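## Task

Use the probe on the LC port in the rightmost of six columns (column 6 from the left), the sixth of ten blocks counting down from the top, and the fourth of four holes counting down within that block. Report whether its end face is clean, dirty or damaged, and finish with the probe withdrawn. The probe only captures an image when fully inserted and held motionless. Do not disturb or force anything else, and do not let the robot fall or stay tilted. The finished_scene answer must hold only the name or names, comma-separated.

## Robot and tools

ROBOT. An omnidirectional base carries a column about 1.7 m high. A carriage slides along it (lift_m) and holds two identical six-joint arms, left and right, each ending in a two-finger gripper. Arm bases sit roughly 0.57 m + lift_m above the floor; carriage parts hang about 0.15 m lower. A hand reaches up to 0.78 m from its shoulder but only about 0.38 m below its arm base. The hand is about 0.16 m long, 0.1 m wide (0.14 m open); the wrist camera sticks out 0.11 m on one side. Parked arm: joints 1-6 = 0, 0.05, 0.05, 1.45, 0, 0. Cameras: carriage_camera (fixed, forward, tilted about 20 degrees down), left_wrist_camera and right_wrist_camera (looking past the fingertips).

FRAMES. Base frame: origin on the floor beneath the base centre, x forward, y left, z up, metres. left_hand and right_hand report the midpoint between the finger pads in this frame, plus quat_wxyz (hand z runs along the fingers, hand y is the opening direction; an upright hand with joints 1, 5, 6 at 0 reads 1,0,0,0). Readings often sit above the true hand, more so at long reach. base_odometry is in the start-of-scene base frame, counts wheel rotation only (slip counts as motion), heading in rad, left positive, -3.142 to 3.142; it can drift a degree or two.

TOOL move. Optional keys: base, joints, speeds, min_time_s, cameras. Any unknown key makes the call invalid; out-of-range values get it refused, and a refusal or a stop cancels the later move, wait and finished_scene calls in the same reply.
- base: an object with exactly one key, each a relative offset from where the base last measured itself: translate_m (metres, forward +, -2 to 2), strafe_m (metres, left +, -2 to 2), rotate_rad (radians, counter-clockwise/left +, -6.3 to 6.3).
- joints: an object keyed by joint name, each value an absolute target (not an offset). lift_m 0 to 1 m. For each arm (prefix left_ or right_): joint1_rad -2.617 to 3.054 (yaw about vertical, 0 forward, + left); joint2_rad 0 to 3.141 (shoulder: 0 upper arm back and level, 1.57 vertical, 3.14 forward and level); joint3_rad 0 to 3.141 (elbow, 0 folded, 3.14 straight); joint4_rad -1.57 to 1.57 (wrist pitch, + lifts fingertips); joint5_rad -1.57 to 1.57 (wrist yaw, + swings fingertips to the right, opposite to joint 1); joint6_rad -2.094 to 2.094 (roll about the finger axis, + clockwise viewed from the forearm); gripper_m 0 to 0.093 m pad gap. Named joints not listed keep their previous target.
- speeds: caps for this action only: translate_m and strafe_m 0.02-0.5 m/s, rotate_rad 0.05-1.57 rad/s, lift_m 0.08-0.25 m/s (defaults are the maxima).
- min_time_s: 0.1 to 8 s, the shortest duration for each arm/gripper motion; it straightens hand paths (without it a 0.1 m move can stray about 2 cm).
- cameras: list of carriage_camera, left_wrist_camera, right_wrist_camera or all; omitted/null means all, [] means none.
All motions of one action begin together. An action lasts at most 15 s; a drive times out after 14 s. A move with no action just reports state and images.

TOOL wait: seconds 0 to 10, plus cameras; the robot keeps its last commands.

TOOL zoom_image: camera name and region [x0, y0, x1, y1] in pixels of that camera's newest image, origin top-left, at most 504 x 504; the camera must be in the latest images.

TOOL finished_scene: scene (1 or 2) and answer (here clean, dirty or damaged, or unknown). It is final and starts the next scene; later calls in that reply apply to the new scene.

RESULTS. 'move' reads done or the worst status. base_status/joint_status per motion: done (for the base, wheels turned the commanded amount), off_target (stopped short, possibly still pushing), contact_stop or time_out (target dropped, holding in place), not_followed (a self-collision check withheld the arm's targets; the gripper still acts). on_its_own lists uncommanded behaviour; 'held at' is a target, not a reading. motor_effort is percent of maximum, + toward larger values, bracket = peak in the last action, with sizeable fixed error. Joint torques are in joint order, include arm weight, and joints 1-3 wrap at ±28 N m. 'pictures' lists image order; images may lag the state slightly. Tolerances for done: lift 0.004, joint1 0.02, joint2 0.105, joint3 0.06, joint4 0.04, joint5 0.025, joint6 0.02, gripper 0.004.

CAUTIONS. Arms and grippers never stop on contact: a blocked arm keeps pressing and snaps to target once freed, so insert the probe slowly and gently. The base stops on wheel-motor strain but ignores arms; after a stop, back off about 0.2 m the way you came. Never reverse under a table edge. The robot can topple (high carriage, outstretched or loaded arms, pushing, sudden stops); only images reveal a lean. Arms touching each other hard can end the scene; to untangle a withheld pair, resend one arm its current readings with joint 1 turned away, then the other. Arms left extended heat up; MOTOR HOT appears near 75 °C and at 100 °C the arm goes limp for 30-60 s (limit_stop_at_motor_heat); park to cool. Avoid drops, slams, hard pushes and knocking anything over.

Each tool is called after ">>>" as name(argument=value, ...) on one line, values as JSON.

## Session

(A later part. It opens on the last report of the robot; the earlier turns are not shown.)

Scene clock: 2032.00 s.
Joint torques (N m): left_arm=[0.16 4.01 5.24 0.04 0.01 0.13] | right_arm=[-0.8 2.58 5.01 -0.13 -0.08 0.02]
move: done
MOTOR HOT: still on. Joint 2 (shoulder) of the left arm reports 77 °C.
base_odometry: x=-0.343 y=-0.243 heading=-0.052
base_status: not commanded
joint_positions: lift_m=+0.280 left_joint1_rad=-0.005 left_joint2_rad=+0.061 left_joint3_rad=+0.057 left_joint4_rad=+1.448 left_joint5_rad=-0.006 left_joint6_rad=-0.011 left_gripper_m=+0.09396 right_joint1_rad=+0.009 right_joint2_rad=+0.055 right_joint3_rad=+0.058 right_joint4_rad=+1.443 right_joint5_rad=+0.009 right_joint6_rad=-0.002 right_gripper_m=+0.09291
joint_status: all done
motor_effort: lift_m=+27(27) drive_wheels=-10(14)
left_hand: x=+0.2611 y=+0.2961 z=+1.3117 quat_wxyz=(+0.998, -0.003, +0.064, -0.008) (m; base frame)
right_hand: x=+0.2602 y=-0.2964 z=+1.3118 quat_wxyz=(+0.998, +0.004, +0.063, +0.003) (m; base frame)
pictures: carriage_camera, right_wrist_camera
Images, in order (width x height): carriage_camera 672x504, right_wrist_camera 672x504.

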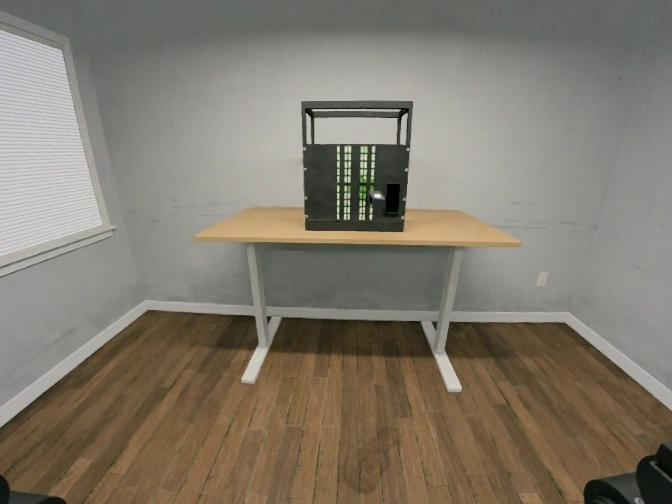

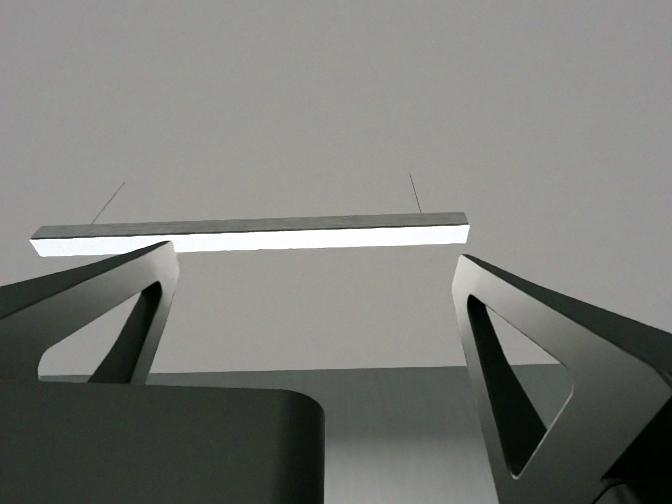

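>>> wait(seconds=10, cameras=[])

Scene clock: 2061.23 s.
Joint torques (N m): left_arm=[0.09 3.85 5.27 -0.02 0.04 0.11] | right_arm=[-0.73 2.5 5.05 -0.15 -0.1 0.03]
MOTOR HOT: cleared for the motors of the left arm.
base_odometry: x=-0.343 y=-0.243 heading=-0.052
base_status: not commanded
joint_positions: lift_m=+0.280 left_joint1_rad=-0.005 left_joint2_rad=+0.061 left_joint3_rad=+0.057 left_joint4_rad=+1.448 left_joint5_rad=-0.006 left_joint6_rad=-0.011 left_gripper_m=+0.09396 right_joint1_rad=+0.008 right_joint2_rad=+0.055 right_joint3_rad=+0.057 right_joint4_rad=+1.444 right_joint5_rad=+0.008 right_joint6_rad=-0.002 right_gripper_m=+0.09291
joint_status: all done
motor_effort: lift_m=+27(27) drive_wheels=-10(14)
left_hand: x=+0.2611 y=+0.2961 z=+1.3117 quat_wxyz=(+0.998, -0.003, +0.064, -0.008) (m; base frame)
right_hand: x=+0.2601 y=-0.2964 z=+1.3116 quat_wxyz=(+0.998, +0.004, +0.063, +0.003) (m; base frame)
wait: 10.00 s; at rest from the start
pictures: none
No camera images: "cameras" was empty.

>>> wait(seconds=10, cameras=[])

>>> wait(seconds=10, cameras=[])

>>> wait(seconds=10, cameras=[])

>>> wait(seconds=10, cameras=[])

>>> wait(seconds=10, cameras=[])

>>> wait(seconds=10, cameras=["carriage_camera"])

Scene clock: 2076.60 s.
Joint torques (N m): left_arm=[0.13 3.9 5.23 0.05 0.03 0.1] | right_arm=[-0.69 2.5 5 -0.12 -0.09 0.03]
base_odometry: x=-0.343 y=-0.243 heading=-0.052
base_status: not commanded
joint_positions: lift_m=+0.280 left_joint1_rad=-0.005 left_joint2_rad=+0.061 left_joint3_rad=+0.057 left_joint4_rad=+1.448 left_joint5_rad=-0.006 left_joint6_rad=-0.011 left_gripper_m=+0.09396 right_joint1_rad=+0.008 right_joint2_rad=+0.055 right_joint3_rad=+0.057 right_joint4_rad=+1.444 right_joint5_rad=+0.008 right_joint6_rad=-0.002 right_gripper_m=+0.09291
joint_status: all done
motor_effort: lift_m=+27(27) drive_wheels=-12(14)
left_hand: x=+0.2611 y=+0.2961 z=+1.3117 quat_wxyz=(+0.998, -0.003, +0.064, -0.008) (m; base frame)
right_hand: x=+0.2601 y=-0.2964 z=+1.3116 quat_wxyz=(+0.998, +0.004, +0.063, +0.003) (m; base frame)
wait: 10.00 s; at rest from the start
pictures: none
No camera images: "cameras" was empty.

Scene clock: 2086.60 s.
Joint torques (N m): left_arm=[0.13 3.9 5.41 0 0.01 0.12] | right_arm=[-0.76 2.52 5.01 -0.14 -0.11 0.02]
base_odometry: x=-0.343 y=-0.243 heading=-0.052
base_status: not commanded
joint_positions: lift_m=+0.280 left_joint1_rad=-0.005 left_joint2_rad=+0.061 left_joint3_rad=+0.057 left_joint4_rad=+1.448 left_joint5_rad=-0.006 left_joint6_rad=-0.011 left_gripper_m=+0.09396 right_joint1_rad=+0.008 right_joint2_rad=+0.055 right_joint3_rad=+0.057 right_joint4_rad=+1.444 right_joint5_rad=+0.008 right_joint6_rad=-0.002 right_gripper_m=+0.09291
joint_status: all done
motor_effort: lift_m=+27(27) drive_wheels=-8(14)
left_hand: x=+0.2611 y=+0.2961 z=+1.3117 quat_wxyz=(+0.998, -0.003, +0.064, -0.008) (m; base frame)
right_hand: x=+0.2601 y=-0.2964 z=+1.3116 quat_wxyz=(+0.998, +0.004, +0.063, +0.003) (m; base frame)
wait: 10.00 s; at rest by 0.27 s
pictures: none
No camera images: "cameras" was empty.

Scene clock: 2096.60 s.
Joint torques (N m): left_arm=[0.13 4 5.39 0.01 -0.01 0.11] | right_arm=[-0.76 2.47 4.97 -0.13 -0.09 0.03]
base_odometry: x=-0.343 y=-0.243 heading=-0.052
base_status: not commanded
joint_positions: lift_m=+0.280 left_joint1_rad=-0.005 left_joint2_rad=+0.061 left_joint3_rad=+0.057 left_joint4_rad=+1.448 left_joint5_rad=-0.006 left_joint6_rad=-0.011 left_gripper_m=+0.09396 right_joint1_rad=+0.008 right_joint2_rad=+0.055 right_joint3_rad=+0.057 right_joint4_rad=+1.444 right_joint5_rad=+0.008 right_joint6_rad=-0.002 right_gripper_m=+0.09291
joint_status: all done
motor_effort: lift_m=+27(27) drive_wheels=-9(14)
left_hand: x=+0.2611 y=+0.2961 z=+1.3117 quat_wxyz=(+0.998, -0.003, +0.064, -0.008) (m; base frame)
right_hand: x=+0.2601 y=-0.2964 z=+1.3116 quat_wxyz=(+0.998, +0.004, +0.063, +0.003) (m; base frame)
wait: 10.00 s; at rest by 0.27 s
pictures: none
No camera images: "cameras" was empty.

Scene clock: 2106.60 s.
Joint torques (N m): left_arm=[0.14 3.7 5.19 -0.04 -0.01 0.13] | right_arm=[-0.72 2.55 4.98 -0.15 -0.09 0.03]
base_odometry: x=-0.343 y=-0.243 heading=-0.052
base_status: not commanded
joint_positions: lift_m=+0.280 left_joint1_rad=-0.005 left_joint2_rad=+0.061 left_joint3_rad=+0.057 left_joint4_rad=+1.448 left_joint5_rad=-0.006 left_joint6_rad=-0.011 left_gripper_m=+0.09396 right_joint1_rad=+0.008 right_joint2_rad=+0.055 right_joint3_rad=+0.057 right_joint4_rad=+1.444 right_joint5_rad=+0.008 right_joint6_rad=-0.002 right_gripper_m=+0.09291
joint_status: all done
motor_effort: lift_m=+27(27) drive_wheels=-8(14)
left_hand: x=+0.2611 y=+0.2961 z=+1.3117 quat_wxyz=(+0.998, -0.003, +0.064, -0.008) (m; base frame)
right_hand: x=+0.2601 y=-0.2964 z=+1.3116 quat_wxyz=(+0.998, +0.004, +0.063, +0.003) (m; base frame)
wait: 10.00 s; at rest by 0.27 s
pictures: none
No camera images: "cameras" was empty.

Scene clock: 2116.60 s.
Joint torques (N m): left_arm=[0.44 4 5.18 0 -0.04 0.11] | right_arm=[-0.75 2.5 5.03 -0.14 -0.09 0.03]
base_odometry: x=-0.343 y=-0.243 heading=-0.052
base_status: not commanded
joint_positions: lift_m=+0.280 left_joint1_rad=-0.005 left_joint2_rad=+0.061 left_joint3_rad=+0.057 left_joint4_rad=+1.448 left_joint5_rad=-0.006 left_joint6_rad=-0.011 left_gripper_m=+0.09396 right_joint1_rad=+0.008 right_joint2_rad=+0.055 right_joint3_rad=+0.057 right_joint4_rad=+1.444 right_joint5_rad=+0.008 right_joint6_rad=-0.002 right_gripper_m=+0.09291
joint_status: all done
motor_effort: lift_m=+27(27) drive_wheels=-10(14)
left_hand: x=+0.2611 y=+0.2961 z=+1.3117 quat_wxyz=(+0.998, -0.003, +0.064, -0.008) (m; base frame)
right_hand: x=+0.2601 y=-0.2964 z=+1.3116 quat_wxyz=(+0.998, +0.004, +0.063, +0.003) (m; base frame)
wait: 10.00 s; at rest by 0.27 s
pictures: none
No camera images: "cameras" was empty.

Scene clock: 2126.60 s.
Joint torques (N m): left_arm=[0.2 4.04 5.22 -0.02 0.05 0.1] | right_arm=[-0.77 2.55 5.04 -0.15 -0.1 0.02]
base_odometry: x=-0.343 y=-0.243 heading=-0.052
base_status: not commanded
joint_positions: lift_m=+0.280 left_joint1_rad=-0.005 left_joint2_rad=+0.061 left_joint3_rad=+0.057 left_joint4_rad=+1.448 left_joint5_rad=-0.006 left_joint6_rad=-0.011 left_gripper_m=+0.09396 right_joint1_rad=+0.008 right_joint2_rad=+0.055 right_joint3_rad=+0.057 right_joint4_rad=+1.444 right_joint5_rad=+0.008 right_joint6_rad=-0.002 right_gripper_m=+0.09291
joint_status: all done
motor_effort: lift_m=+27(27) drive_wheels=-9(14)
left_hand: x=+0.2611 y=+0.2961 z=+1.3117 quat_wxyz=(+0.998, -0.003, +0.064, -0.008) (m; base frame)
right_hand: x=+0.2601 y=-0.2964 z=+1.3116 quat_wxyz=(+0.998, +0.004, +0.063, +0.003) (m; base frame)
wait: 10.00 s; at rest by 0.27 s
pictures: carriage_camera
Images, in order (width x height): carriage_camera 672x504.

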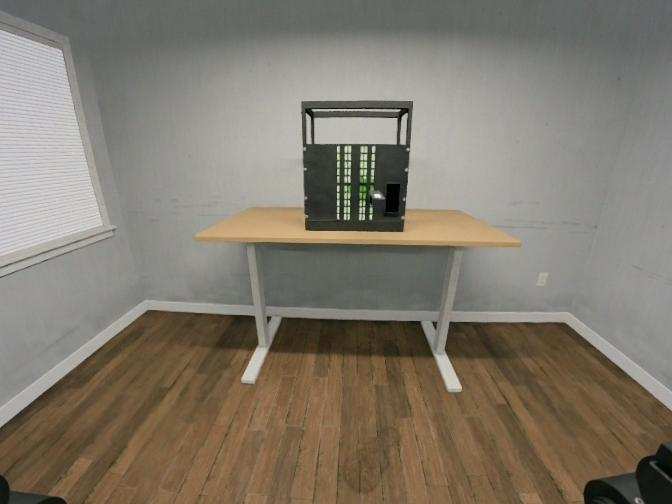

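>>> move(joints={"right_joint1_rad": 0.474, "right_joint2_rad": 1.225, "right_joint3_rad": 0.72, "right_joint4_rad": 0.56, "right_joint5_rad": 0.555, "right_joint6_rad": 0.012, "right_gripper_m": 0.093}, min_time_s=5, cameras=["right_wrist_camera"])

>>> move(base={"translate_m": 0.3}, speeds={"translate_m": 0.15}, cameras=["right_wrist_camera","carriage_camera"])

Scene clock: 2141.97 s.
Joint torques (N m): left_arm=[0.14 3.9 5.3 -0.04 0.05 0.16] | right_arm=[0.92 -2.81 10.93 2.01 0.04 0.13]
move: done
base_odometry: x=-0.343 y=-0.243 heading=-0.052
base_status: not commanded
joint_positions: lift_m=+0.280 left_joint1_rad=-0.005 left_joint2_rad=+0.061 left_joint3_rad=+0.057 left_joint4_rad=+1.448 left_joint5_rad=-0.006 left_joint6_rad=-0.011 left_gripper_m=+0.09396 right_joint1_rad=+0.465 right_joint2_rad=+1.219 right_joint3_rad=+0.686 right_joint4_rad=+0.560 right_joint5_rad=+0.546 right_joint6_rad=+0.001 right_gripper_m=+0.09292
joint_status: all done
motor_effort: lift_m=+27(27) drive_wheels=-9(13)
left_hand: x=+0.2611 y=+0.2961 z=+1.3117 quat_wxyz=(+0.998, -0.003, +0.064, -0.008) (m; base frame)
right_hand: x=+0.6179 y=-0.1995 z=+1.1737 quat_wxyz=(+0.715, +0.034, +0.698, -0.024) (m; base frame)
pictures: right_wrist_camera
Images, in order (width x height): right_wrist_camera 672x504.

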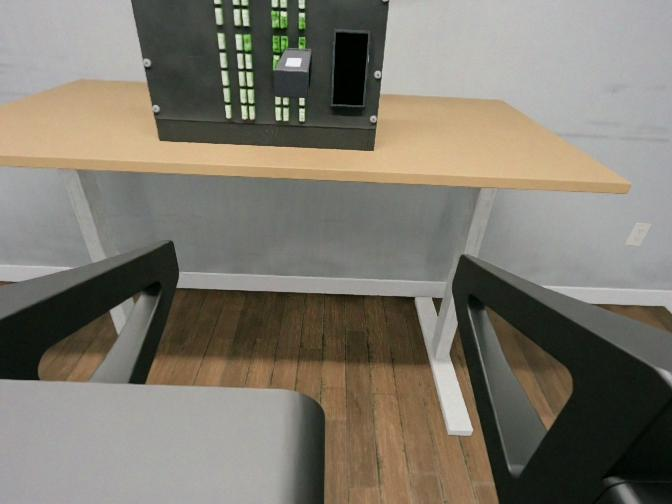

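Scene clock: 2144.97 s.
Joint torques (N m): left_arm=[0.21 3.86 5.19 0.04 -0.01 0.06] | right_arm=[0.87 -2.99 10.82 2.02 0.06 0.12]
move: done
base_odometry: x=-0.044 y=-0.259 heading=-0.054
base_status: done
joint_positions: lift_m=+0.280 left_joint1_rad=-0.005 left_joint2_rad=+0.061 left_joint3_rad=+0.057 left_joint4_rad=+1.449 left_joint5_rad=-0.006 left_joint6_rad=-0.011 left_gripper_m=+0.09396 right_joint1_rad=+0.466 right_joint2_rad=+1.222 right_joint3_rad=+0.687 right_joint4_rad=+0.556 right_joint5_rad=+0.549 right_joint6_rad=+0.002 right_gripper_m=+0.09292
joint_status: not commanded
motor_effort: lift_m=+27(27) drive_wheels=-12(23)
left_hand: x=+0.2609 y=+0.2961 z=+1.3117 quat_wxyz=(+0.998, -0.003, +0.063, -0.008) (m; base frame)
right_hand: x=+0.6183 y=-0.1993 z=+1.1723 quat_wxyz=(+0.713, +0.033, +0.700, -0.025) (m; base frame)
pictures: carriage_camera, right_wrist_camera
Images, in order (width x height): carriage_camera 672x504, right_wrist_camera 672x504.

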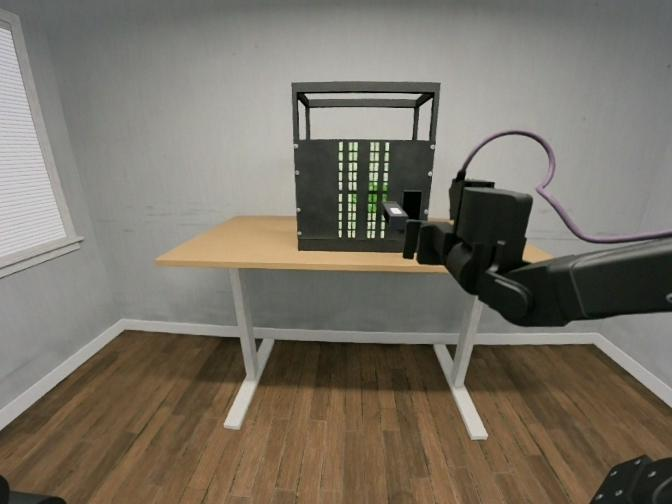

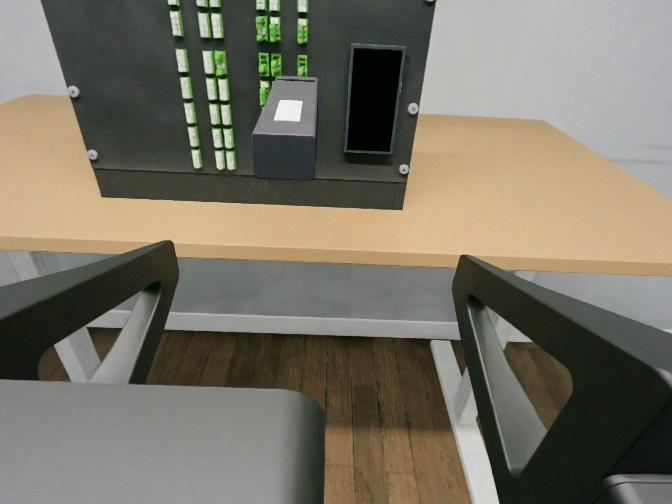

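>>> move(base={"translate_m": 0.14}, speeds={"translate_m": 0.1}, cameras=["right_wrist_camera","carriage_camera"])

Scene clock: 2151.37 s.
Joint torques (N m): left_arm=[0.16 3.96 5.26 -0.07 0 0.14] | right_arm=[0.88 -2.97 10.8 2.06 0.04 0.12]
move: done
base_odometry: x=+0.096 y=-0.267 heading=-0.055
base_status: done
joint_positions: lift_m=+0.280 left_joint1_rad=-0.005 left_joint2_rad=+0.061 left_joint3_rad=+0.057 left_joint4_rad=+1.449 left_joint5_rad=-0.006 left_joint6_rad=-0.011 left_gripper_m=+0.09396 right_joint1_rad=+0.466 right_joint2_rad=+1.222 right_joint3_rad=+0.688 right_joint4_rad=+0.555 right_joint5_rad=+0.550 right_joint6_rad=+0.002 right_gripper_m=+0.09292
joint_status: not commanded
motor_effort: lift_m=+27(27) drive_wheels=-13(24)
left_hand: x=+0.2606 y=+0.2961 z=+1.3117 quat_wxyz=(+0.998, -0.003, +0.063, -0.008) (m; base frame)
right_hand: x=+0.6184 y=-0.1995 z=+1.1723 quat_wxyz=(+0.713, +0.034, +0.700, -0.026) (m; base frame)
pictures: carriage_camera, right_wrist_camera
Images, in order (width x height): carriage_camera 672x504, right_wrist_camera 672x504.

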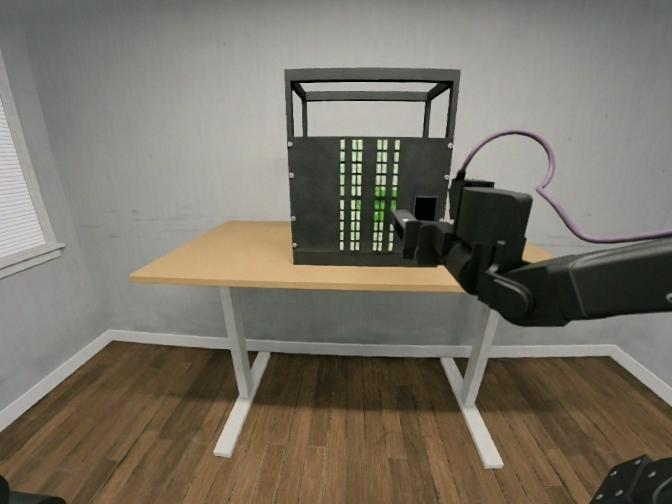

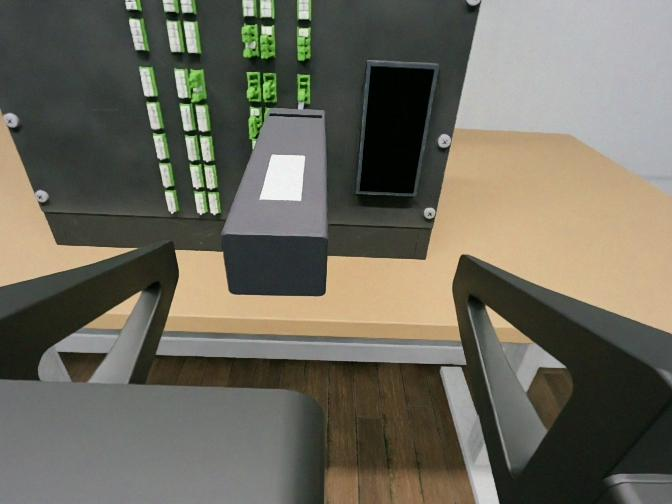

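>>> move(base={"rotate_rad": 0.006}, speeds={"rotate_rad": 0.05}, joints={"right_joint1_rad": 0.486, "right_joint4_rad": 0.6, "right_joint5_rad": 0.566, "lift_m": 0.256}, min_time_s=1, cameras=["right_wrist_camera"])

>>> move(base={"translate_m": 0.05}, speeds={"translate_m": 0.1}, cameras=["right_wrist_camera","carriage_camera"])

Scene clock: 2170.70 s.
Joint torques (N m): left_arm=[0.09 4.21 5.7 -0.07 0.04 0.09] | right_arm=[1.01 -3.34 9.95 2.19 0.09 0.12]
move: done
base_odometry: x=+0.096 y=-0.267 heading=-0.051
base_status: done
joint_positions: lift_m=+0.256 left_joint1_rad=-0.005 left_joint2_rad=+0.058 left_joint3_rad=+0.052 left_joint4_rad=+1.449 left_joint5_rad=-0.005 left_joint6_rad=-0.011 left_gripper_m=+0.09396 right_joint1_rad=+0.477 right_joint2_rad=+1.225 right_joint3_rad=+0.697 right_joint4_rad=+0.580 right_joint5_rad=+0.557 right_joint6_rad=+0.003 right_gripper_m=+0.09292
joint_status: all done
motor_effort: lift_m=+23(24) drive_wheels=-10(19)
left_hand: x=+0.2611 y=+0.2960 z=+1.2867 quat_wxyz=(+0.998, -0.003, +0.064, -0.008) (m; base frame)
right_hand: x=+0.6180 y=-0.1959 z=+1.1572 quat_wxyz=(+0.722, +0.038, +0.690, -0.018) (m; base frame)
pictures: right_wrist_camera
Images, in order (width x height): right_wrist_camera 672x504.

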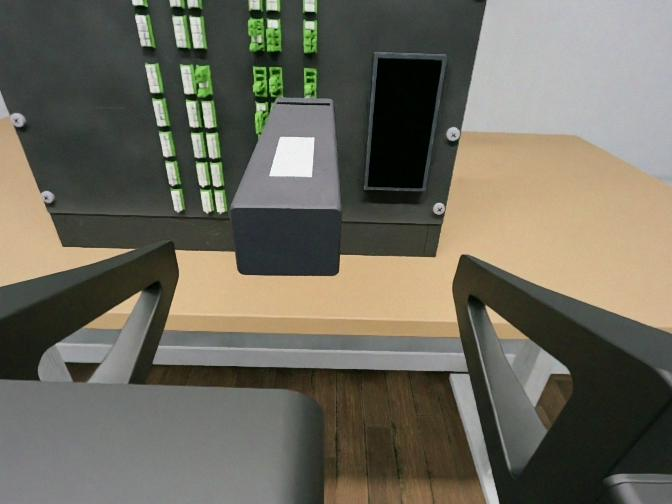

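Scene clock: 2171.90 s.
Joint torques (N m): left_arm=[0.06 4.23 5.55 -0.03 -0.01 0.09] | right_arm=[0.84 -3.18 9.87 2.14 0.05 0.11]
move: done
base_odometry: x=+0.146 y=-0.270 heading=-0.050
base_status: done
joint_positions: lift_m=+0.256 left_joint1_rad=-0.005 left_joint2_rad=+0.058 left_joint3_rad=+0.052 left_joint4_rad=+1.451 left_joint5_rad=-0.005 left_joint6_rad=-0.011 left_gripper_m=+0.09396 right_joint1_rad=+0.478 right_joint2_rad=+1.225 right_joint3_rad=+0.697 right_joint4_rad=+0.585 right_joint5_rad=+0.559 right_joint6_rad=+0.003 right_gripper_m=+0.09292
joint_status: not commanded
motor_effort: lift_m=+23(23) drive_wheels=+0(20)
left_hand: x=+0.2608 y=+0.2960 z=+1.2867 quat_wxyz=(+0.998, -0.003, +0.063, -0.008) (m; base frame)
right_hand: x=+0.6178 y=-0.1958 z=+1.1581 quat_wxyz=(+0.724, +0.039, +0.689, -0.018) (m; base frame)
pictures: carriage_camera, right_wrist_camera
Images, in order (width x height): carriage_camera 672x504, right_wrist_camera 672x504.

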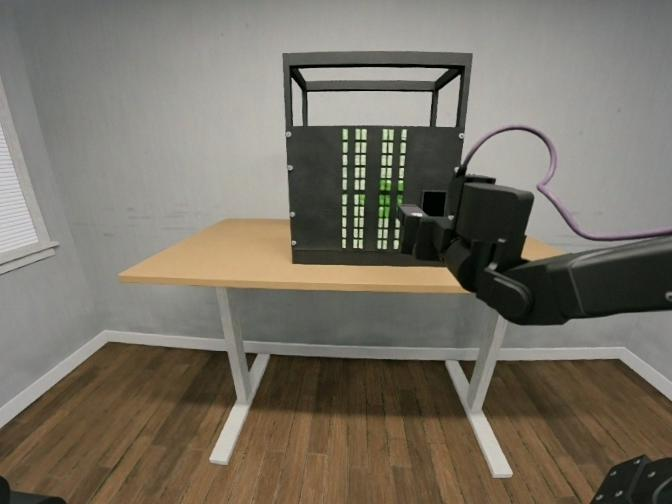

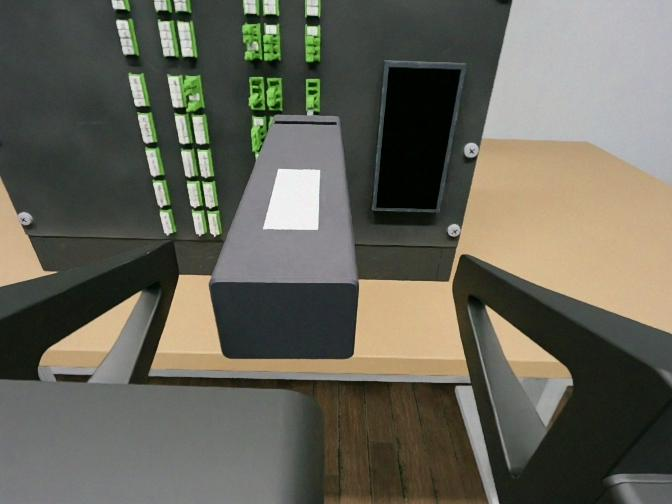

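>>> move(joints={"right_joint4_rad": 0.568, "right_joint5_rad": 0.545, "lift_m": 0.243}, min_time_s=1, cameras=[])

>>> move(base={"translate_m": 0.025}, speeds={"translate_m": 0.08}, cameras=["right_wrist_camera"])

Scene clock: 2182.47 s.
Joint torques (N m): left_arm=[0.29 4.05 6.05 -0.06 0.03 0.08] | right_arm=[0.84 -3.4 9.84 1.96 -0.13 0.1]
move: done
base_odometry: x=+0.146 y=-0.270 heading=-0.050
base_status: not commanded
joint_positions: lift_m=+0.243 left_joint1_rad=-0.005 left_joint2_rad=+0.058 left_joint3_rad=+0.052 left_joint4_rad=+1.451 left_joint5_rad=-0.005 left_joint6_rad=-0.011 left_gripper_m=+0.09396 right_joint1_rad=+0.478 right_joint2_rad=+1.227 right_joint3_rad=+0.698 right_joint4_rad=+0.569 right_joint5_rad=+0.554 right_joint6_rad=+0.003 right_gripper_m=+0.09292
joint_status: all done
motor_effort: lift_m=+24(24) drive_wheels=+2(3)
left_hand: x=+0.2608 y=+0.2959 z=+1.2737 quat_wxyz=(+0.998, -0.003, +0.063, -0.008) (m; base frame)
right_hand: x=+0.6183 y=-0.1946 z=+1.1414 quat_wxyz=(+0.719, +0.034, +0.694, -0.019) (m; base frame)
pictures: none
No camera images: "cameras" was empty.

Scene clock: 2183.50 s.
Joint torques (N m): left_arm=[0.16 4.26 5.78 -0.06 -0.05 0.12] | right_arm=[0.83 -3.54 9.81 2.01 -0.1 0.12]
move: done
base_odometry: x=+0.171 y=-0.271 heading=-0.050
base_status: done
joint_positions: lift_m=+0.243 left_joint1_rad=-0.005 left_joint2_rad=+0.058 left_joint3_rad=+0.052 left_joint4_rad=+1.449 left_joint5_rad=-0.005 left_joint6_rad=-0.011 left_gripper_m=+0.09396 right_joint1_rad=+0.478 right_joint2_rad=+1.227 right_joint3_rad=+0.698 right_joint4_rad=+0.564 right_joint5_rad=+0.553 right_joint6_rad=+0.003 right_gripper_m=+0.09292
joint_status: not commanded
motor_effort: lift_m=+24(24) drive_wheels=+1(14)
left_hand: x=+0.2613 y=+0.2959 z=+1.2736 quat_wxyz=(+0.998, -0.003, +0.064, -0.008) (m; base frame)
right_hand: x=+0.6184 y=-0.1944 z=+1.1403 quat_wxyz=(+0.717, +0.033, +0.696, -0.019) (m; base frame)
pictures: right_wrist_camera
Images, in order (width x height): right_wrist_camera 672x504.

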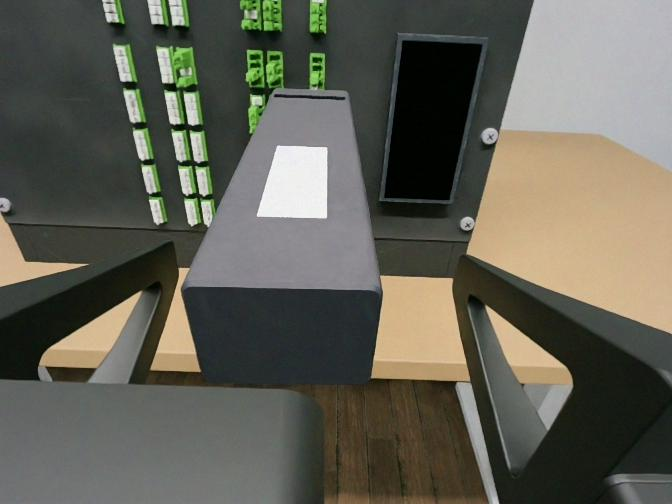

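>>> move(base={"strafe_m": 0.007}, speeds={"strafe_m": 0.05}, joints={"right_joint4_rad": 0.585}, cameras=[])

>>> move(base={"translate_m": 0.014}, speeds={"translate_m": 0.05}, cameras=["right_wrist_camera"])

Scene clock: 2193.83 s.
Joint torques (N m): left_arm=[0.03 4.1 5.76 -0.03 0.03 0.1] | right_arm=[0.79 -3.47 9.78 2.18 -0.11 0.11]
move: done
base_odometry: x=+0.171 y=-0.264 heading=-0.051
base_status: done
joint_positions: lift_m=+0.243 left_joint1_rad=-0.005 left_joint2_rad=+0.058 left_joint3_rad=+0.052 left_joint4_rad=+1.449 left_joint5_rad=-0.005 left_joint6_rad=-0.011 left_gripper_m=+0.09396 right_joint1_rad=+0.479 right_joint2_rad=+1.227 right_joint3_rad=+0.698 right_joint4_rad=+0.567 right_joint5_rad=+0.552 right_joint6_rad=+0.003 right_gripper_m=+0.09292
joint_status: all done
motor_effort: lift_m=+24(24) drive_wheels=+8(13)
left_hand: x=+0.2613 y=+0.2959 z=+1.2736 quat_wxyz=(+0.998, -0.003, +0.064, -0.008) (m; base frame)
right_hand: x=+0.6183 y=-0.1940 z=+1.1410 quat_wxyz=(+0.718, +0.033, +0.695, -0.018) (m; base frame)
pictures: none
No camera images: "cameras" was empty.

Scene clock: 2194.60 s.
Joint torques (N m): left_arm=[-0.1 4.12 5.7 -0.03 0.01 0.11] | right_arm=[0.79 -3.48 9.83 2.15 -0.11 0.12]
move: done
base_odometry: x=+0.185 y=-0.265 heading=-0.050
base_status: done
joint_positions: lift_m=+0.243 left_joint1_rad=-0.005 left_joint2_rad=+0.058 left_joint3_rad=+0.052 left_joint4_rad=+1.449 left_joint5_rad=-0.005 left_joint6_rad=-0.011 left_gripper_m=+0.09396 right_joint1_rad=+0.479 right_joint2_rad=+1.227 right_joint3_rad=+0.698 right_joint4_rad=+0.569 right_joint5_rad=+0.551 right_joint6_rad=+0.003 right_gripper_m=+0.09292
joint_status: not commanded
motor_effort: lift_m=+24(24) drive_wheels=-10(19)
left_hand: x=+0.2611 y=+0.2959 z=+1.2736 quat_wxyz=(+0.998, -0.003, +0.064, -0.008) (m; base frame)
right_hand: x=+0.6183 y=-0.1939 z=+1.1415 quat_wxyz=(+0.719, +0.033, +0.694, -0.018) (m; base frame)
pictures: right_wrist_camera
Images, in order (width x height): right_wrist_camera 672x504.

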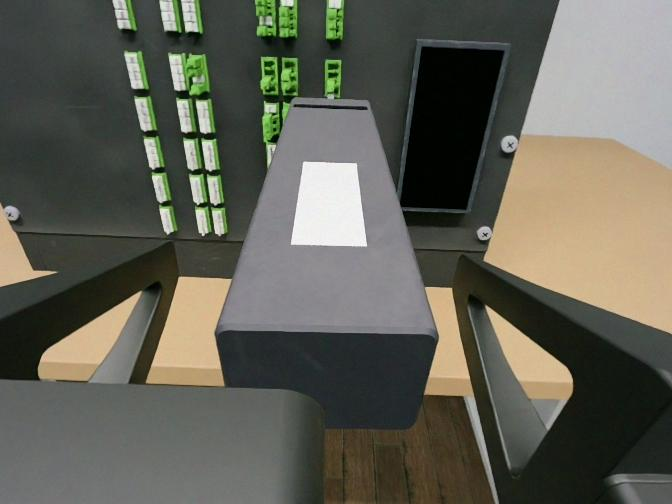

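>>> move(base={"strafe_m": -0.003}, speeds={"strafe_m": 0.04}, joints={"right_joint4_rad": 0.6}, cameras=[])

>>> move(base={"translate_m": 0.014}, speeds={"translate_m": 0.05}, cameras=["right_wrist_camera", "carriage_camera"])

Scene clock: 2226.13 s.
Joint torques (N m): left_arm=[-0.17 4.27 5.61 -0.03 0.04 0.11] | right_arm=[0.62 -3.37 9.83 2.14 -0.1 0.12]
move: done
base_odometry: x=+0.185 y=-0.267 heading=-0.050
base_status: done
joint_positions: lift_m=+0.243 left_joint1_rad=-0.002 left_joint2_rad=+0.058 left_joint3_rad=+0.052 left_joint4_rad=+1.450 left_joint5_rad=-0.003 left_joint6_rad=-0.011 left_gripper_m=+0.09396 right_joint1_rad=+0.482 right_joint2_rad=+1.227 right_joint3_rad=+0.698 right_joint4_rad=+0.581 right_joint5_rad=+0.550 right_joint6_rad=+0.003 right_gripper_m=+0.09292
joint_status: all done
motor_effort: lift_m=+24(24) drive_wheels=-5(9)
left_hand: x=+0.2610 y=+0.2956 z=+1.2736 quat_wxyz=(+0.998, -0.002, +0.063, -0.006) (m; base frame)
right_hand: x=+0.6179 y=-0.1928 z=+1.1442 quat_wxyz=(+0.723, +0.034, +0.690, -0.014) (m; base frame)
pictures: none
No camera images: "cameras" was empty.

Scene clock: 2226.90 s.
Joint torques (N m): left_arm=[-0.17 4.26 5.96 -0.07 -0.01 0.09] | right_arm=[0.51 -3.51 9.78 2.11 -0.06 0.12]
move: done
base_odometry: x=+0.199 y=-0.268 heading=-0.049
base_status: done
joint_positions: lift_m=+0.243 left_joint1_rad=-0.002 left_joint2_rad=+0.058 left_joint3_rad=+0.052 left_joint4_rad=+1.451 left_joint5_rad=-0.003 left_joint6_rad=-0.011 left_gripper_m=+0.09396 right_joint1_rad=+0.482 right_joint2_rad=+1.227 right_joint3_rad=+0.698 right_joint4_rad=+0.584 right_joint5_rad=+0.549 right_joint6_rad=+0.003 right_gripper_m=+0.09292
joint_status: not commanded
motor_effort: lift_m=+24(24) drive_wheels=-7(23)
left_hand: x=+0.2608 y=+0.2956 z=+1.2737 quat_wxyz=(+0.998, -0.002, +0.063, -0.006) (m; base frame)
right_hand: x=+0.6178 y=-0.1924 z=+1.1448 quat_wxyz=(+0.723, +0.034, +0.689, -0.013) (m; base frame)
pictures: carriage_camera, right_wrist_camera
Images, in order (width x height): carriage_camera 672x504, right_wrist_camera 672x504.

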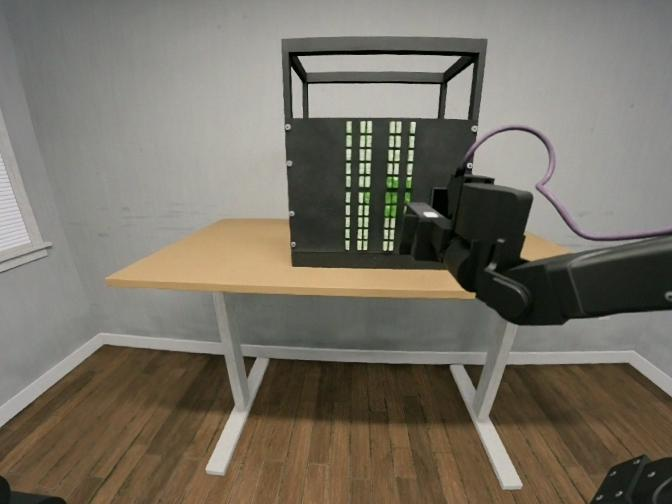

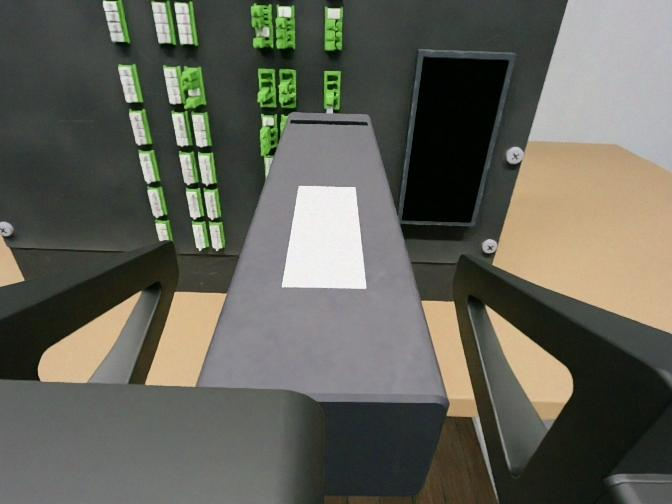

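>>> move(base={"strafe_m": -0.002}, speeds={"strafe_m": 0.03}, joints={"right_joint4_rad": 0.588}, cameras=[])

>>> move(base={"translate_m": 0.005}, speeds={"translate_m": 0.05}, cameras=["right_wrist_camera"])

Scene clock: 2233.77 s.
Joint torques (N m): left_arm=[-0.24 4.18 5.72 -0.03 -0.02 0.07] | right_arm=[0.43 -3.41 9.8 2.02 -0.11 0.11]
move: done
base_odometry: x=+0.199 y=-0.269 heading=-0.048
base_status: done
joint_positions: lift_m=+0.243 left_joint1_rad=+0.000 left_joint2_rad=+0.058 left_joint3_rad=+0.052 left_joint4_rad=+1.451 left_joint5_rad=-0.002 left_joint6_rad=-0.010 left_gripper_m=+0.09396 right_joint1_rad=+0.482 right_joint2_rad=+1.227 right_joint3_rad=+0.698 right_joint4_rad=+0.584 right_joint5_rad=+0.549 right_joint6_rad=+0.003 right_gripper_m=+0.09292
joint_status: all done
motor_effort: lift_m=+24(24) drive_wheels=-4(8)
left_hand: x=+0.2607 y=+0.2955 z=+1.2737 quat_wxyz=(+0.998, -0.001, +0.063, -0.005) (m; base frame)
right_hand: x=+0.6178 y=-0.1924 z=+1.1448 quat_wxyz=(+0.723, +0.034, +0.690, -0.013) (m; base frame)
pictures: none
No camera images: "cameras" was empty.

Scene clock: 2234.43 s.
Joint torques (N m): left_arm=[-0.31 4.21 5.98 -0.01 -0.03 0.07] | right_arm=[0.5 -3.54 9.78 2.03 -0.06 0.11]
move: done
base_odometry: x=+0.204 y=-0.270 heading=-0.048
base_status: done
joint_positions: lift_m=+0.243 left_joint1_rad=+0.000 left_joint2_rad=+0.058 left_joint3_rad=+0.052 left_joint4_rad=+1.450 left_joint5_rad=-0.002 left_joint6_rad=-0.010 left_gripper_m=+0.09396 right_joint1_rad=+0.482 right_joint2_rad=+1.227 right_joint3_rad=+0.698 right_joint4_rad=+0.582 right_joint5_rad=+0.549 right_joint6_rad=+0.003 right_gripper_m=+0.09292
joint_status: not commanded
motor_effort: lift_m=+24(24) drive_wheels=-5(22)
left_hand: x=+0.2610 y=+0.2955 z=+1.2736 quat_wxyz=(+0.998, -0.001, +0.063, -0.005) (m; base frame)
right_hand: x=+0.6179 y=-0.1924 z=+1.1444 quat_wxyz=(+0.723, +0.034, +0.690, -0.013) (m; base frame)
pictures: right_wrist_camera
Images, in order (width x height): right_wrist_camera 672x504.

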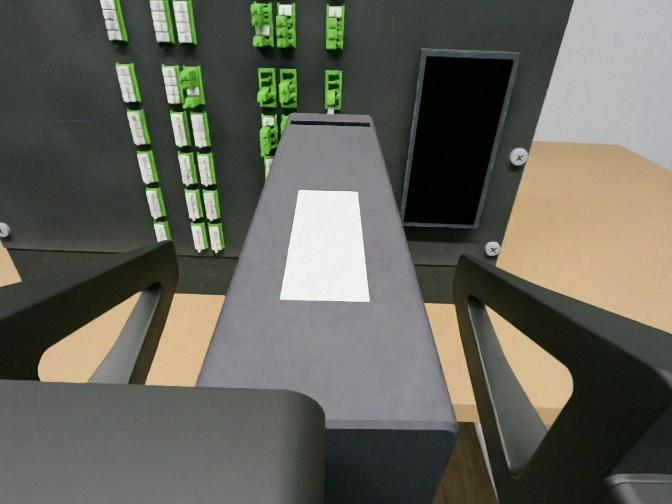

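>>> move(joints={"right_gripper_m": 0.05}, min_time_s=3, cameras=["right_wrist_camera"])

>>> move(joints={"right_gripper_m": 0.044}, min_time_s=3, cameras=["right_wrist_camera"])

Scene clock: 2242.27 s.
Joint torques (N m): left_arm=[-0.21 4.36 5.67 -0.02 0 0.08] | right_arm=[0.51 -3.41 9.73 2.03 -0.07 0.1]
move: done
base_odometry: x=+0.204 y=-0.270 heading=-0.048
base_status: not commanded
joint_positions: lift_m=+0.243 left_joint1_rad=+0.000 left_joint2_rad=+0.058 left_joint3_rad=+0.052 left_joint4_rad=+1.450 left_joint5_rad=-0.002 left_joint6_rad=-0.010 left_gripper_m=+0.09396 right_joint1_rad=+0.482 right_joint2_rad=+1.227 right_joint3_rad=+0.698 right_joint4_rad=+0.582 right_joint5_rad=+0.549 right_joint6_rad=+0.003 right_gripper_m=+0.05009
joint_status: all done
motor_effort: lift_m=+24(24) drive_wheels=-3(7)
left_hand: x=+0.2610 y=+0.2955 z=+1.2736 quat_wxyz=(+0.998, -0.001, +0.063, -0.005) (m; base frame)
right_hand: x=+0.6179 y=-0.1924 z=+1.1444 quat_wxyz=(+0.723, +0.034, +0.690, -0.013) (m; base frame)
pictures: right_wrist_camera
Images, in order (width x height): right_wrist_camera 672x504.

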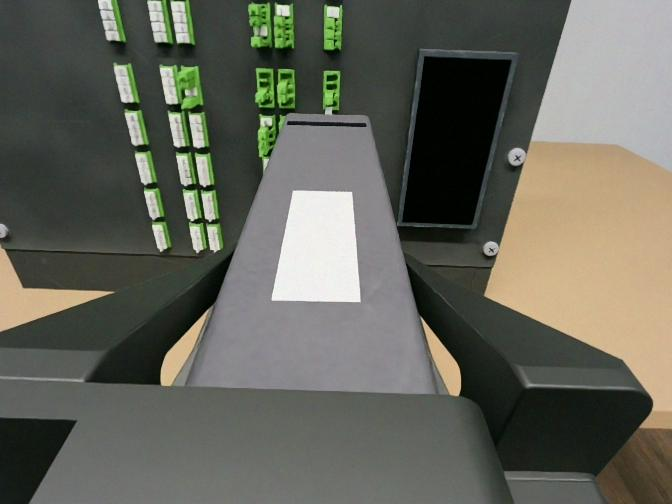

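Scene clock: 2245.57 s.
Joint torques (N m): left_arm=[-0.23 4.45 5.59 -0.06 0.02 0.11] | right_arm=[0.46 -3.41 9.83 2.04 -0.09 0.11]
move: done
base_odometry: x=+0.204 y=-0.270 heading=-0.048
base_status: not commanded
joint_positions: lift_m=+0.243 left_joint1_rad=+0.000 left_joint2_rad=+0.058 left_joint3_rad=+0.052 left_joint4_rad=+1.450 left_joint5_rad=-0.002 left_joint6_rad=-0.010 left_gripper_m=+0.09396 right_joint1_rad=+0.482 right_joint2_rad=+1.227 right_joint3_rad=+0.698 right_joint4_rad=+0.582 right_joint5_rad=+0.549 right_joint6_rad=+0.003 right_gripper_m=+0.04684
joint_status: all done
motor_effort: lift_m=+24(24) drive_wheels=-4(7)
left_hand: x=+0.2610 y=+0.2955 z=+1.2736 quat_wxyz=(+0.998, -0.001, +0.063, -0.005) (m; base frame)
right_hand: x=+0.6179 y=-0.1924 z=+1.1444 quat_wxyz=(+0.723, +0.034, +0.690, -0.013) (m; base frame)
pictures: right_wrist_camera
Images, in order (width x height): right_wrist_camera 672x504.

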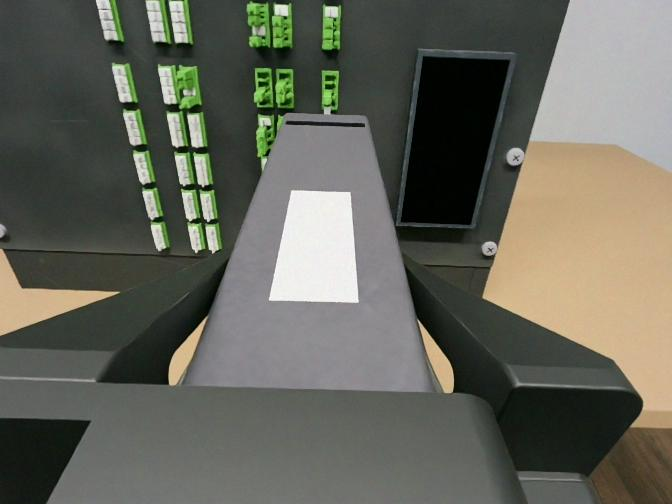

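>>> move(joints={"right_joint4_rad": 0.555, "lift_m": 0.25}, speeds={"lift_m": 0.08}, cameras=["right_wrist_camera"])

Scene clock: 2274.57 s.
Joint torques (N m): left_arm=[-0.35 4.19 5.75 0.02 -0.05 0.11] | right_arm=[0.39 -3.43 9.8 1.95 -0.1 0.11]
move: done
base_odometry: x=+0.204 y=-0.270 heading=-0.048
base_status: not commanded
joint_positions: lift_m=+0.250 left_joint1_rad=+0.000 left_joint2_rad=+0.057 left_joint3_rad=+0.051 left_joint4_rad=+1.450 left_joint5_rad=-0.002 left_joint6_rad=-0.010 left_gripper_m=+0.09396 right_joint1_rad=+0.482 right_joint2_rad=+1.227 right_joint3_rad=+0.698 right_joint4_rad=+0.560 right_joint5_rad=+0.552 right_joint6_rad=+0.003 right_gripper_m=+0.04679
joint_status: all done
motor_effort: lift_m=+28(32) drive_wheels=+6(6)
left_hand: x=+0.2610 y=+0.2955 z=+1.2801 quat_wxyz=(+0.998, -0.001, +0.063, -0.005) (m; base frame)
right_hand: x=+0.6180 y=-0.1929 z=+1.1461 quat_wxyz=(+0.716, +0.031, +0.697, -0.018) (m; base frame)
pictures: right_wrist_camera
Images, in order (width x height): right_wrist_camera 672x504.

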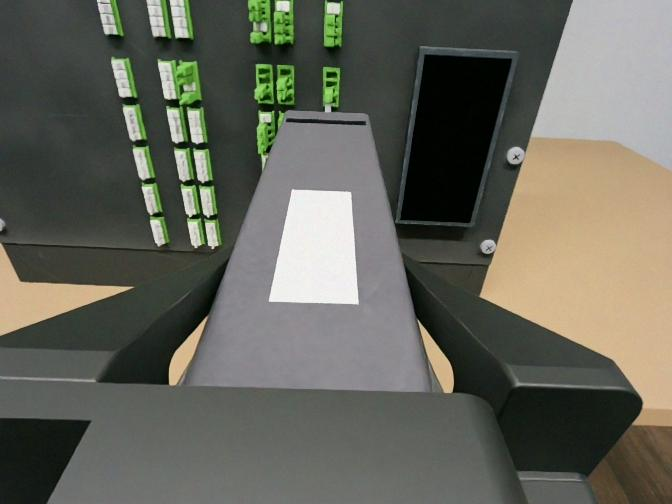

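>>> move(joints={"right_joint4_rad": 0.537, "lift_m": 0.261}, speeds={"lift_m": 0.08}, cameras=["right_wrist_camera"])

Scene clock: 2278.83 s.
Joint torques (N m): left_arm=[-0.36 4.41 5.79 -0.04 -0.07 0.06] | right_arm=[0.49 -3.43 9.8 2.03 -0.1 0.1]
move: done
base_odometry: x=+0.204 y=-0.270 heading=-0.048
base_status: not commanded
joint_positions: lift_m=+0.261 left_joint1_rad=+0.000 left_joint2_rad=+0.057 left_joint3_rad=+0.051 left_joint4_rad=+1.450 left_joint5_rad=-0.002 left_joint6_rad=-0.010 left_gripper_m=+0.09396 right_joint1_rad=+0.482 right_joint2_rad=+1.227 right_joint3_rad=+0.698 right_joint4_rad=+0.533 right_joint5_rad=+0.553 right_joint6_rad=+0.004 right_gripper_m=+0.04678
joint_status: all done
motor_effort: lift_m=+28(34) drive_wheels=+3(8)
left_hand: x=+0.2611 y=+0.2955 z=+1.2910 quat_wxyz=(+0.998, -0.001, +0.064, -0.005) (m; base frame)
right_hand: x=+0.6181 y=-0.1929 z=+1.1510 quat_wxyz=(+0.708, +0.027, +0.705, -0.023) (m; base frame)
pictures: right_wrist_camera
Images, in order (width x height): right_wrist_camera 672x504.

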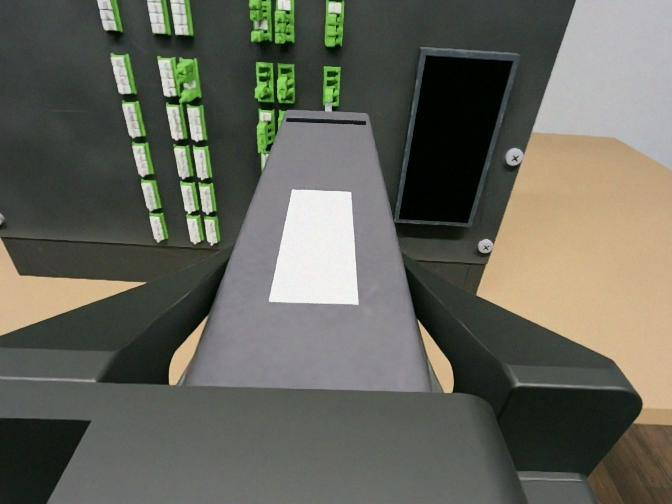

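>>> move(joints={"right_joint4_rad": 0.525, "lift_m": 0.267}, speeds={"lift_m": 0.08}, cameras=[])

>>> move(joints={"left_joint1_rad": -0.779, "left_joint5_rad": -0.78, "left_joint6_rad": -1.56}, min_time_s=3, cameras=["carriage_camera", "left_wrist_camera"])

Scene clock: 2282.70 s.
Joint torques (N m): left_arm=[-0.17 4.21 5.76 -0.05 -0.04 0.12] | right_arm=[0.54 -3.44 9.84 2.09 -0.11 0.09]
move: done
base_odometry: x=+0.204 y=-0.270 heading=-0.048
base_status: not commanded
joint_positions: lift_m=+0.267 left_joint1_rad=+0.000 left_joint2_rad=+0.057 left_joint3_rad=+0.051 left_joint4_rad=+1.450 left_joint5_rad=-0.002 left_joint6_rad=-0.010 left_gripper_m=+0.09396 right_joint1_rad=+0.482 right_joint2_rad=+1.227 right_joint3_rad=+0.698 right_joint4_rad=+0.518 right_joint5_rad=+0.553 right_joint6_rad=+0.004 right_gripper_m=+0.04677
joint_status: all done
motor_effort: lift_m=+28(32) drive_wheels=+6(6)
left_hand: x=+0.2611 y=+0.2955 z=+1.2970 quat_wxyz=(+0.998, -0.001, +0.064, -0.005) (m; base frame)
right_hand: x=+0.6181 y=-0.1930 z=+1.1538 quat_wxyz=(+0.703, +0.025, +0.710, -0.025) (m; base frame)
pictures: none
No camera images: "cameras" was empty.

Scene clock: 2286.03 s.
Joint torques (N m): left_arm=[-0.59 4.22 5.68 0.06 0.25 -0.08] | right_arm=[0.53 -3.47 9.8 2.06 -0.1 0.09]
move: done
base_odometry: x=+0.204 y=-0.270 heading=-0.048
base_status: not commanded
joint_positions: lift_m=+0.267 left_joint1_rad=-0.772 left_joint2_rad=+0.057 left_joint3_rad=+0.051 left_joint4_rad=+1.450 left_joint5_rad=-0.767 left_joint6_rad=-1.546 left_gripper_m=+0.09397 right_joint1_rad=+0.482 right_joint2_rad=+1.227 right_joint3_rad=+0.698 right_joint4_rad=+0.518 right_joint5_rad=+0.553 right_joint6_rad=+0.004 right_gripper_m=+0.04677
joint_status: all done
motor_effort: lift_m=+28(28) drive_wheels=+4(9)
left_hand: x=+0.3306 y=+0.3619 z=+1.2492 quat_wxyz=(+0.392, -0.368, -0.086, -0.839) (m; base frame)
right_hand: x=+0.6181 y=-0.1930 z=+1.1538 quat_wxyz=(+0.703, +0.025, +0.710, -0.025) (m; base frame)
pictures: carriage_camera, left_wrist_camera
Images, in order (width x height): carriage_camera 672x504, left_wrist_camera 672x504.

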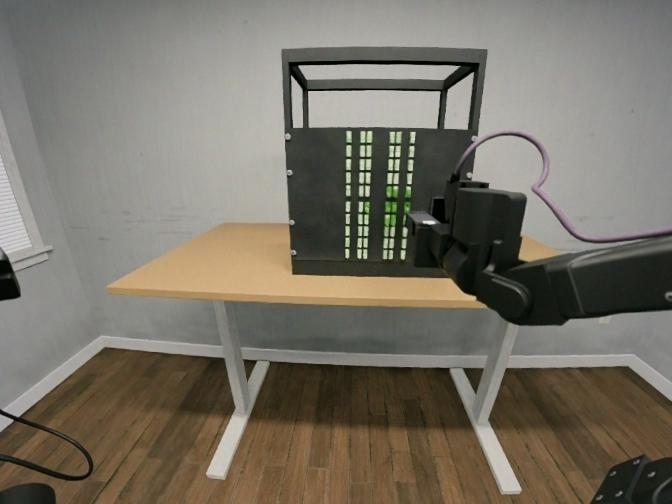

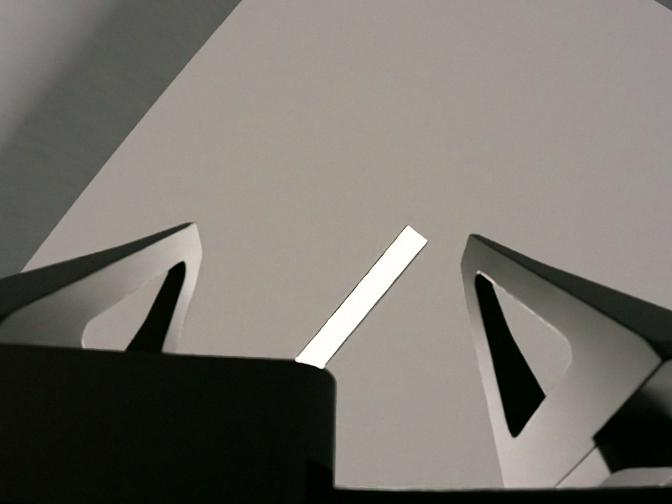

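>>> move(joints={"left_joint1_rad": -0.5, "left_joint2_rad": 2.077, "left_joint3_rad": 1.436, "left_joint4_rad": 0.643}, min_time_s=4, cameras=["carriage_camera", "left_wrist_camera"])

Scene clock: 2293.87 s.
Joint torques (N m): left_arm=[0.38 -10.95 9.63 1.86 -0.09 0.04] | right_arm=[0.5 -3.44 9.78 2.06 -0.09 0.1]
move: done
base_odometry: x=+0.204 y=-0.270 heading=-0.048
base_status: not commanded
joint_positions: lift_m=+0.267 left_joint1_rad=-0.507 left_joint2_rad=+2.055 left_joint3_rad=+1.413 left_joint4_rad=+0.656 left_joint5_rad=-0.773 left_joint6_rad=-1.548 left_gripper_m=+0.09397 right_joint1_rad=+0.482 right_joint2_rad=+1.227 right_joint3_rad=+0.698 right_joint4_rad=+0.518 right_joint5_rad=+0.554 right_joint6_rad=+0.004 right_gripper_m=+0.04677
joint_status: all done
motor_effort: lift_m=+28(28) drive_wheels=+6(9)
left_hand: x=+0.7865 y=+0.1223 z=+1.1175 quat_wxyz=(+0.567, -0.556, +0.431, -0.428) (m; base frame)
right_hand: x=+0.6181 y=-0.1931 z=+1.1538 quat_wxyz=(+0.703, +0.025, +0.710, -0.026) (m; base frame)
pictures: carriage_camera, left_wrist_camera
Images, in order (width x height): carriage_camera 672x504, left_wrist_camera 672x504.

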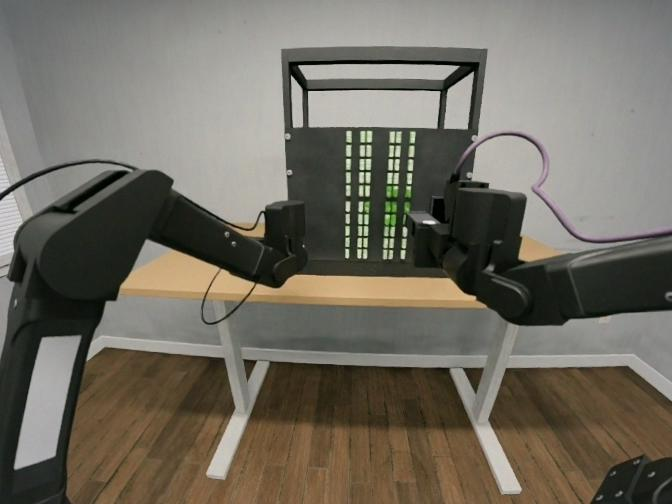

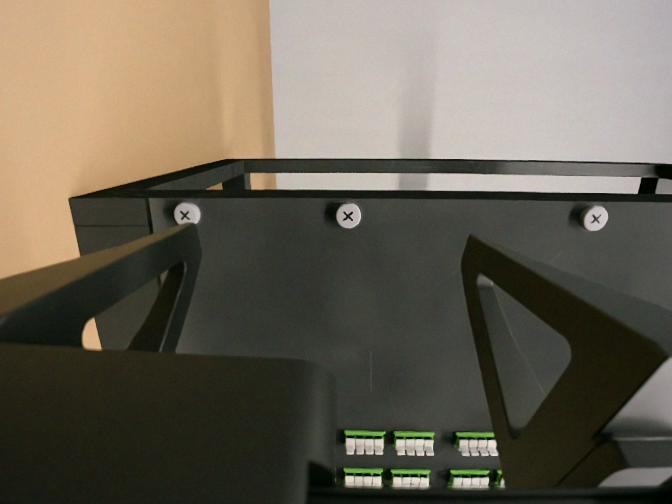

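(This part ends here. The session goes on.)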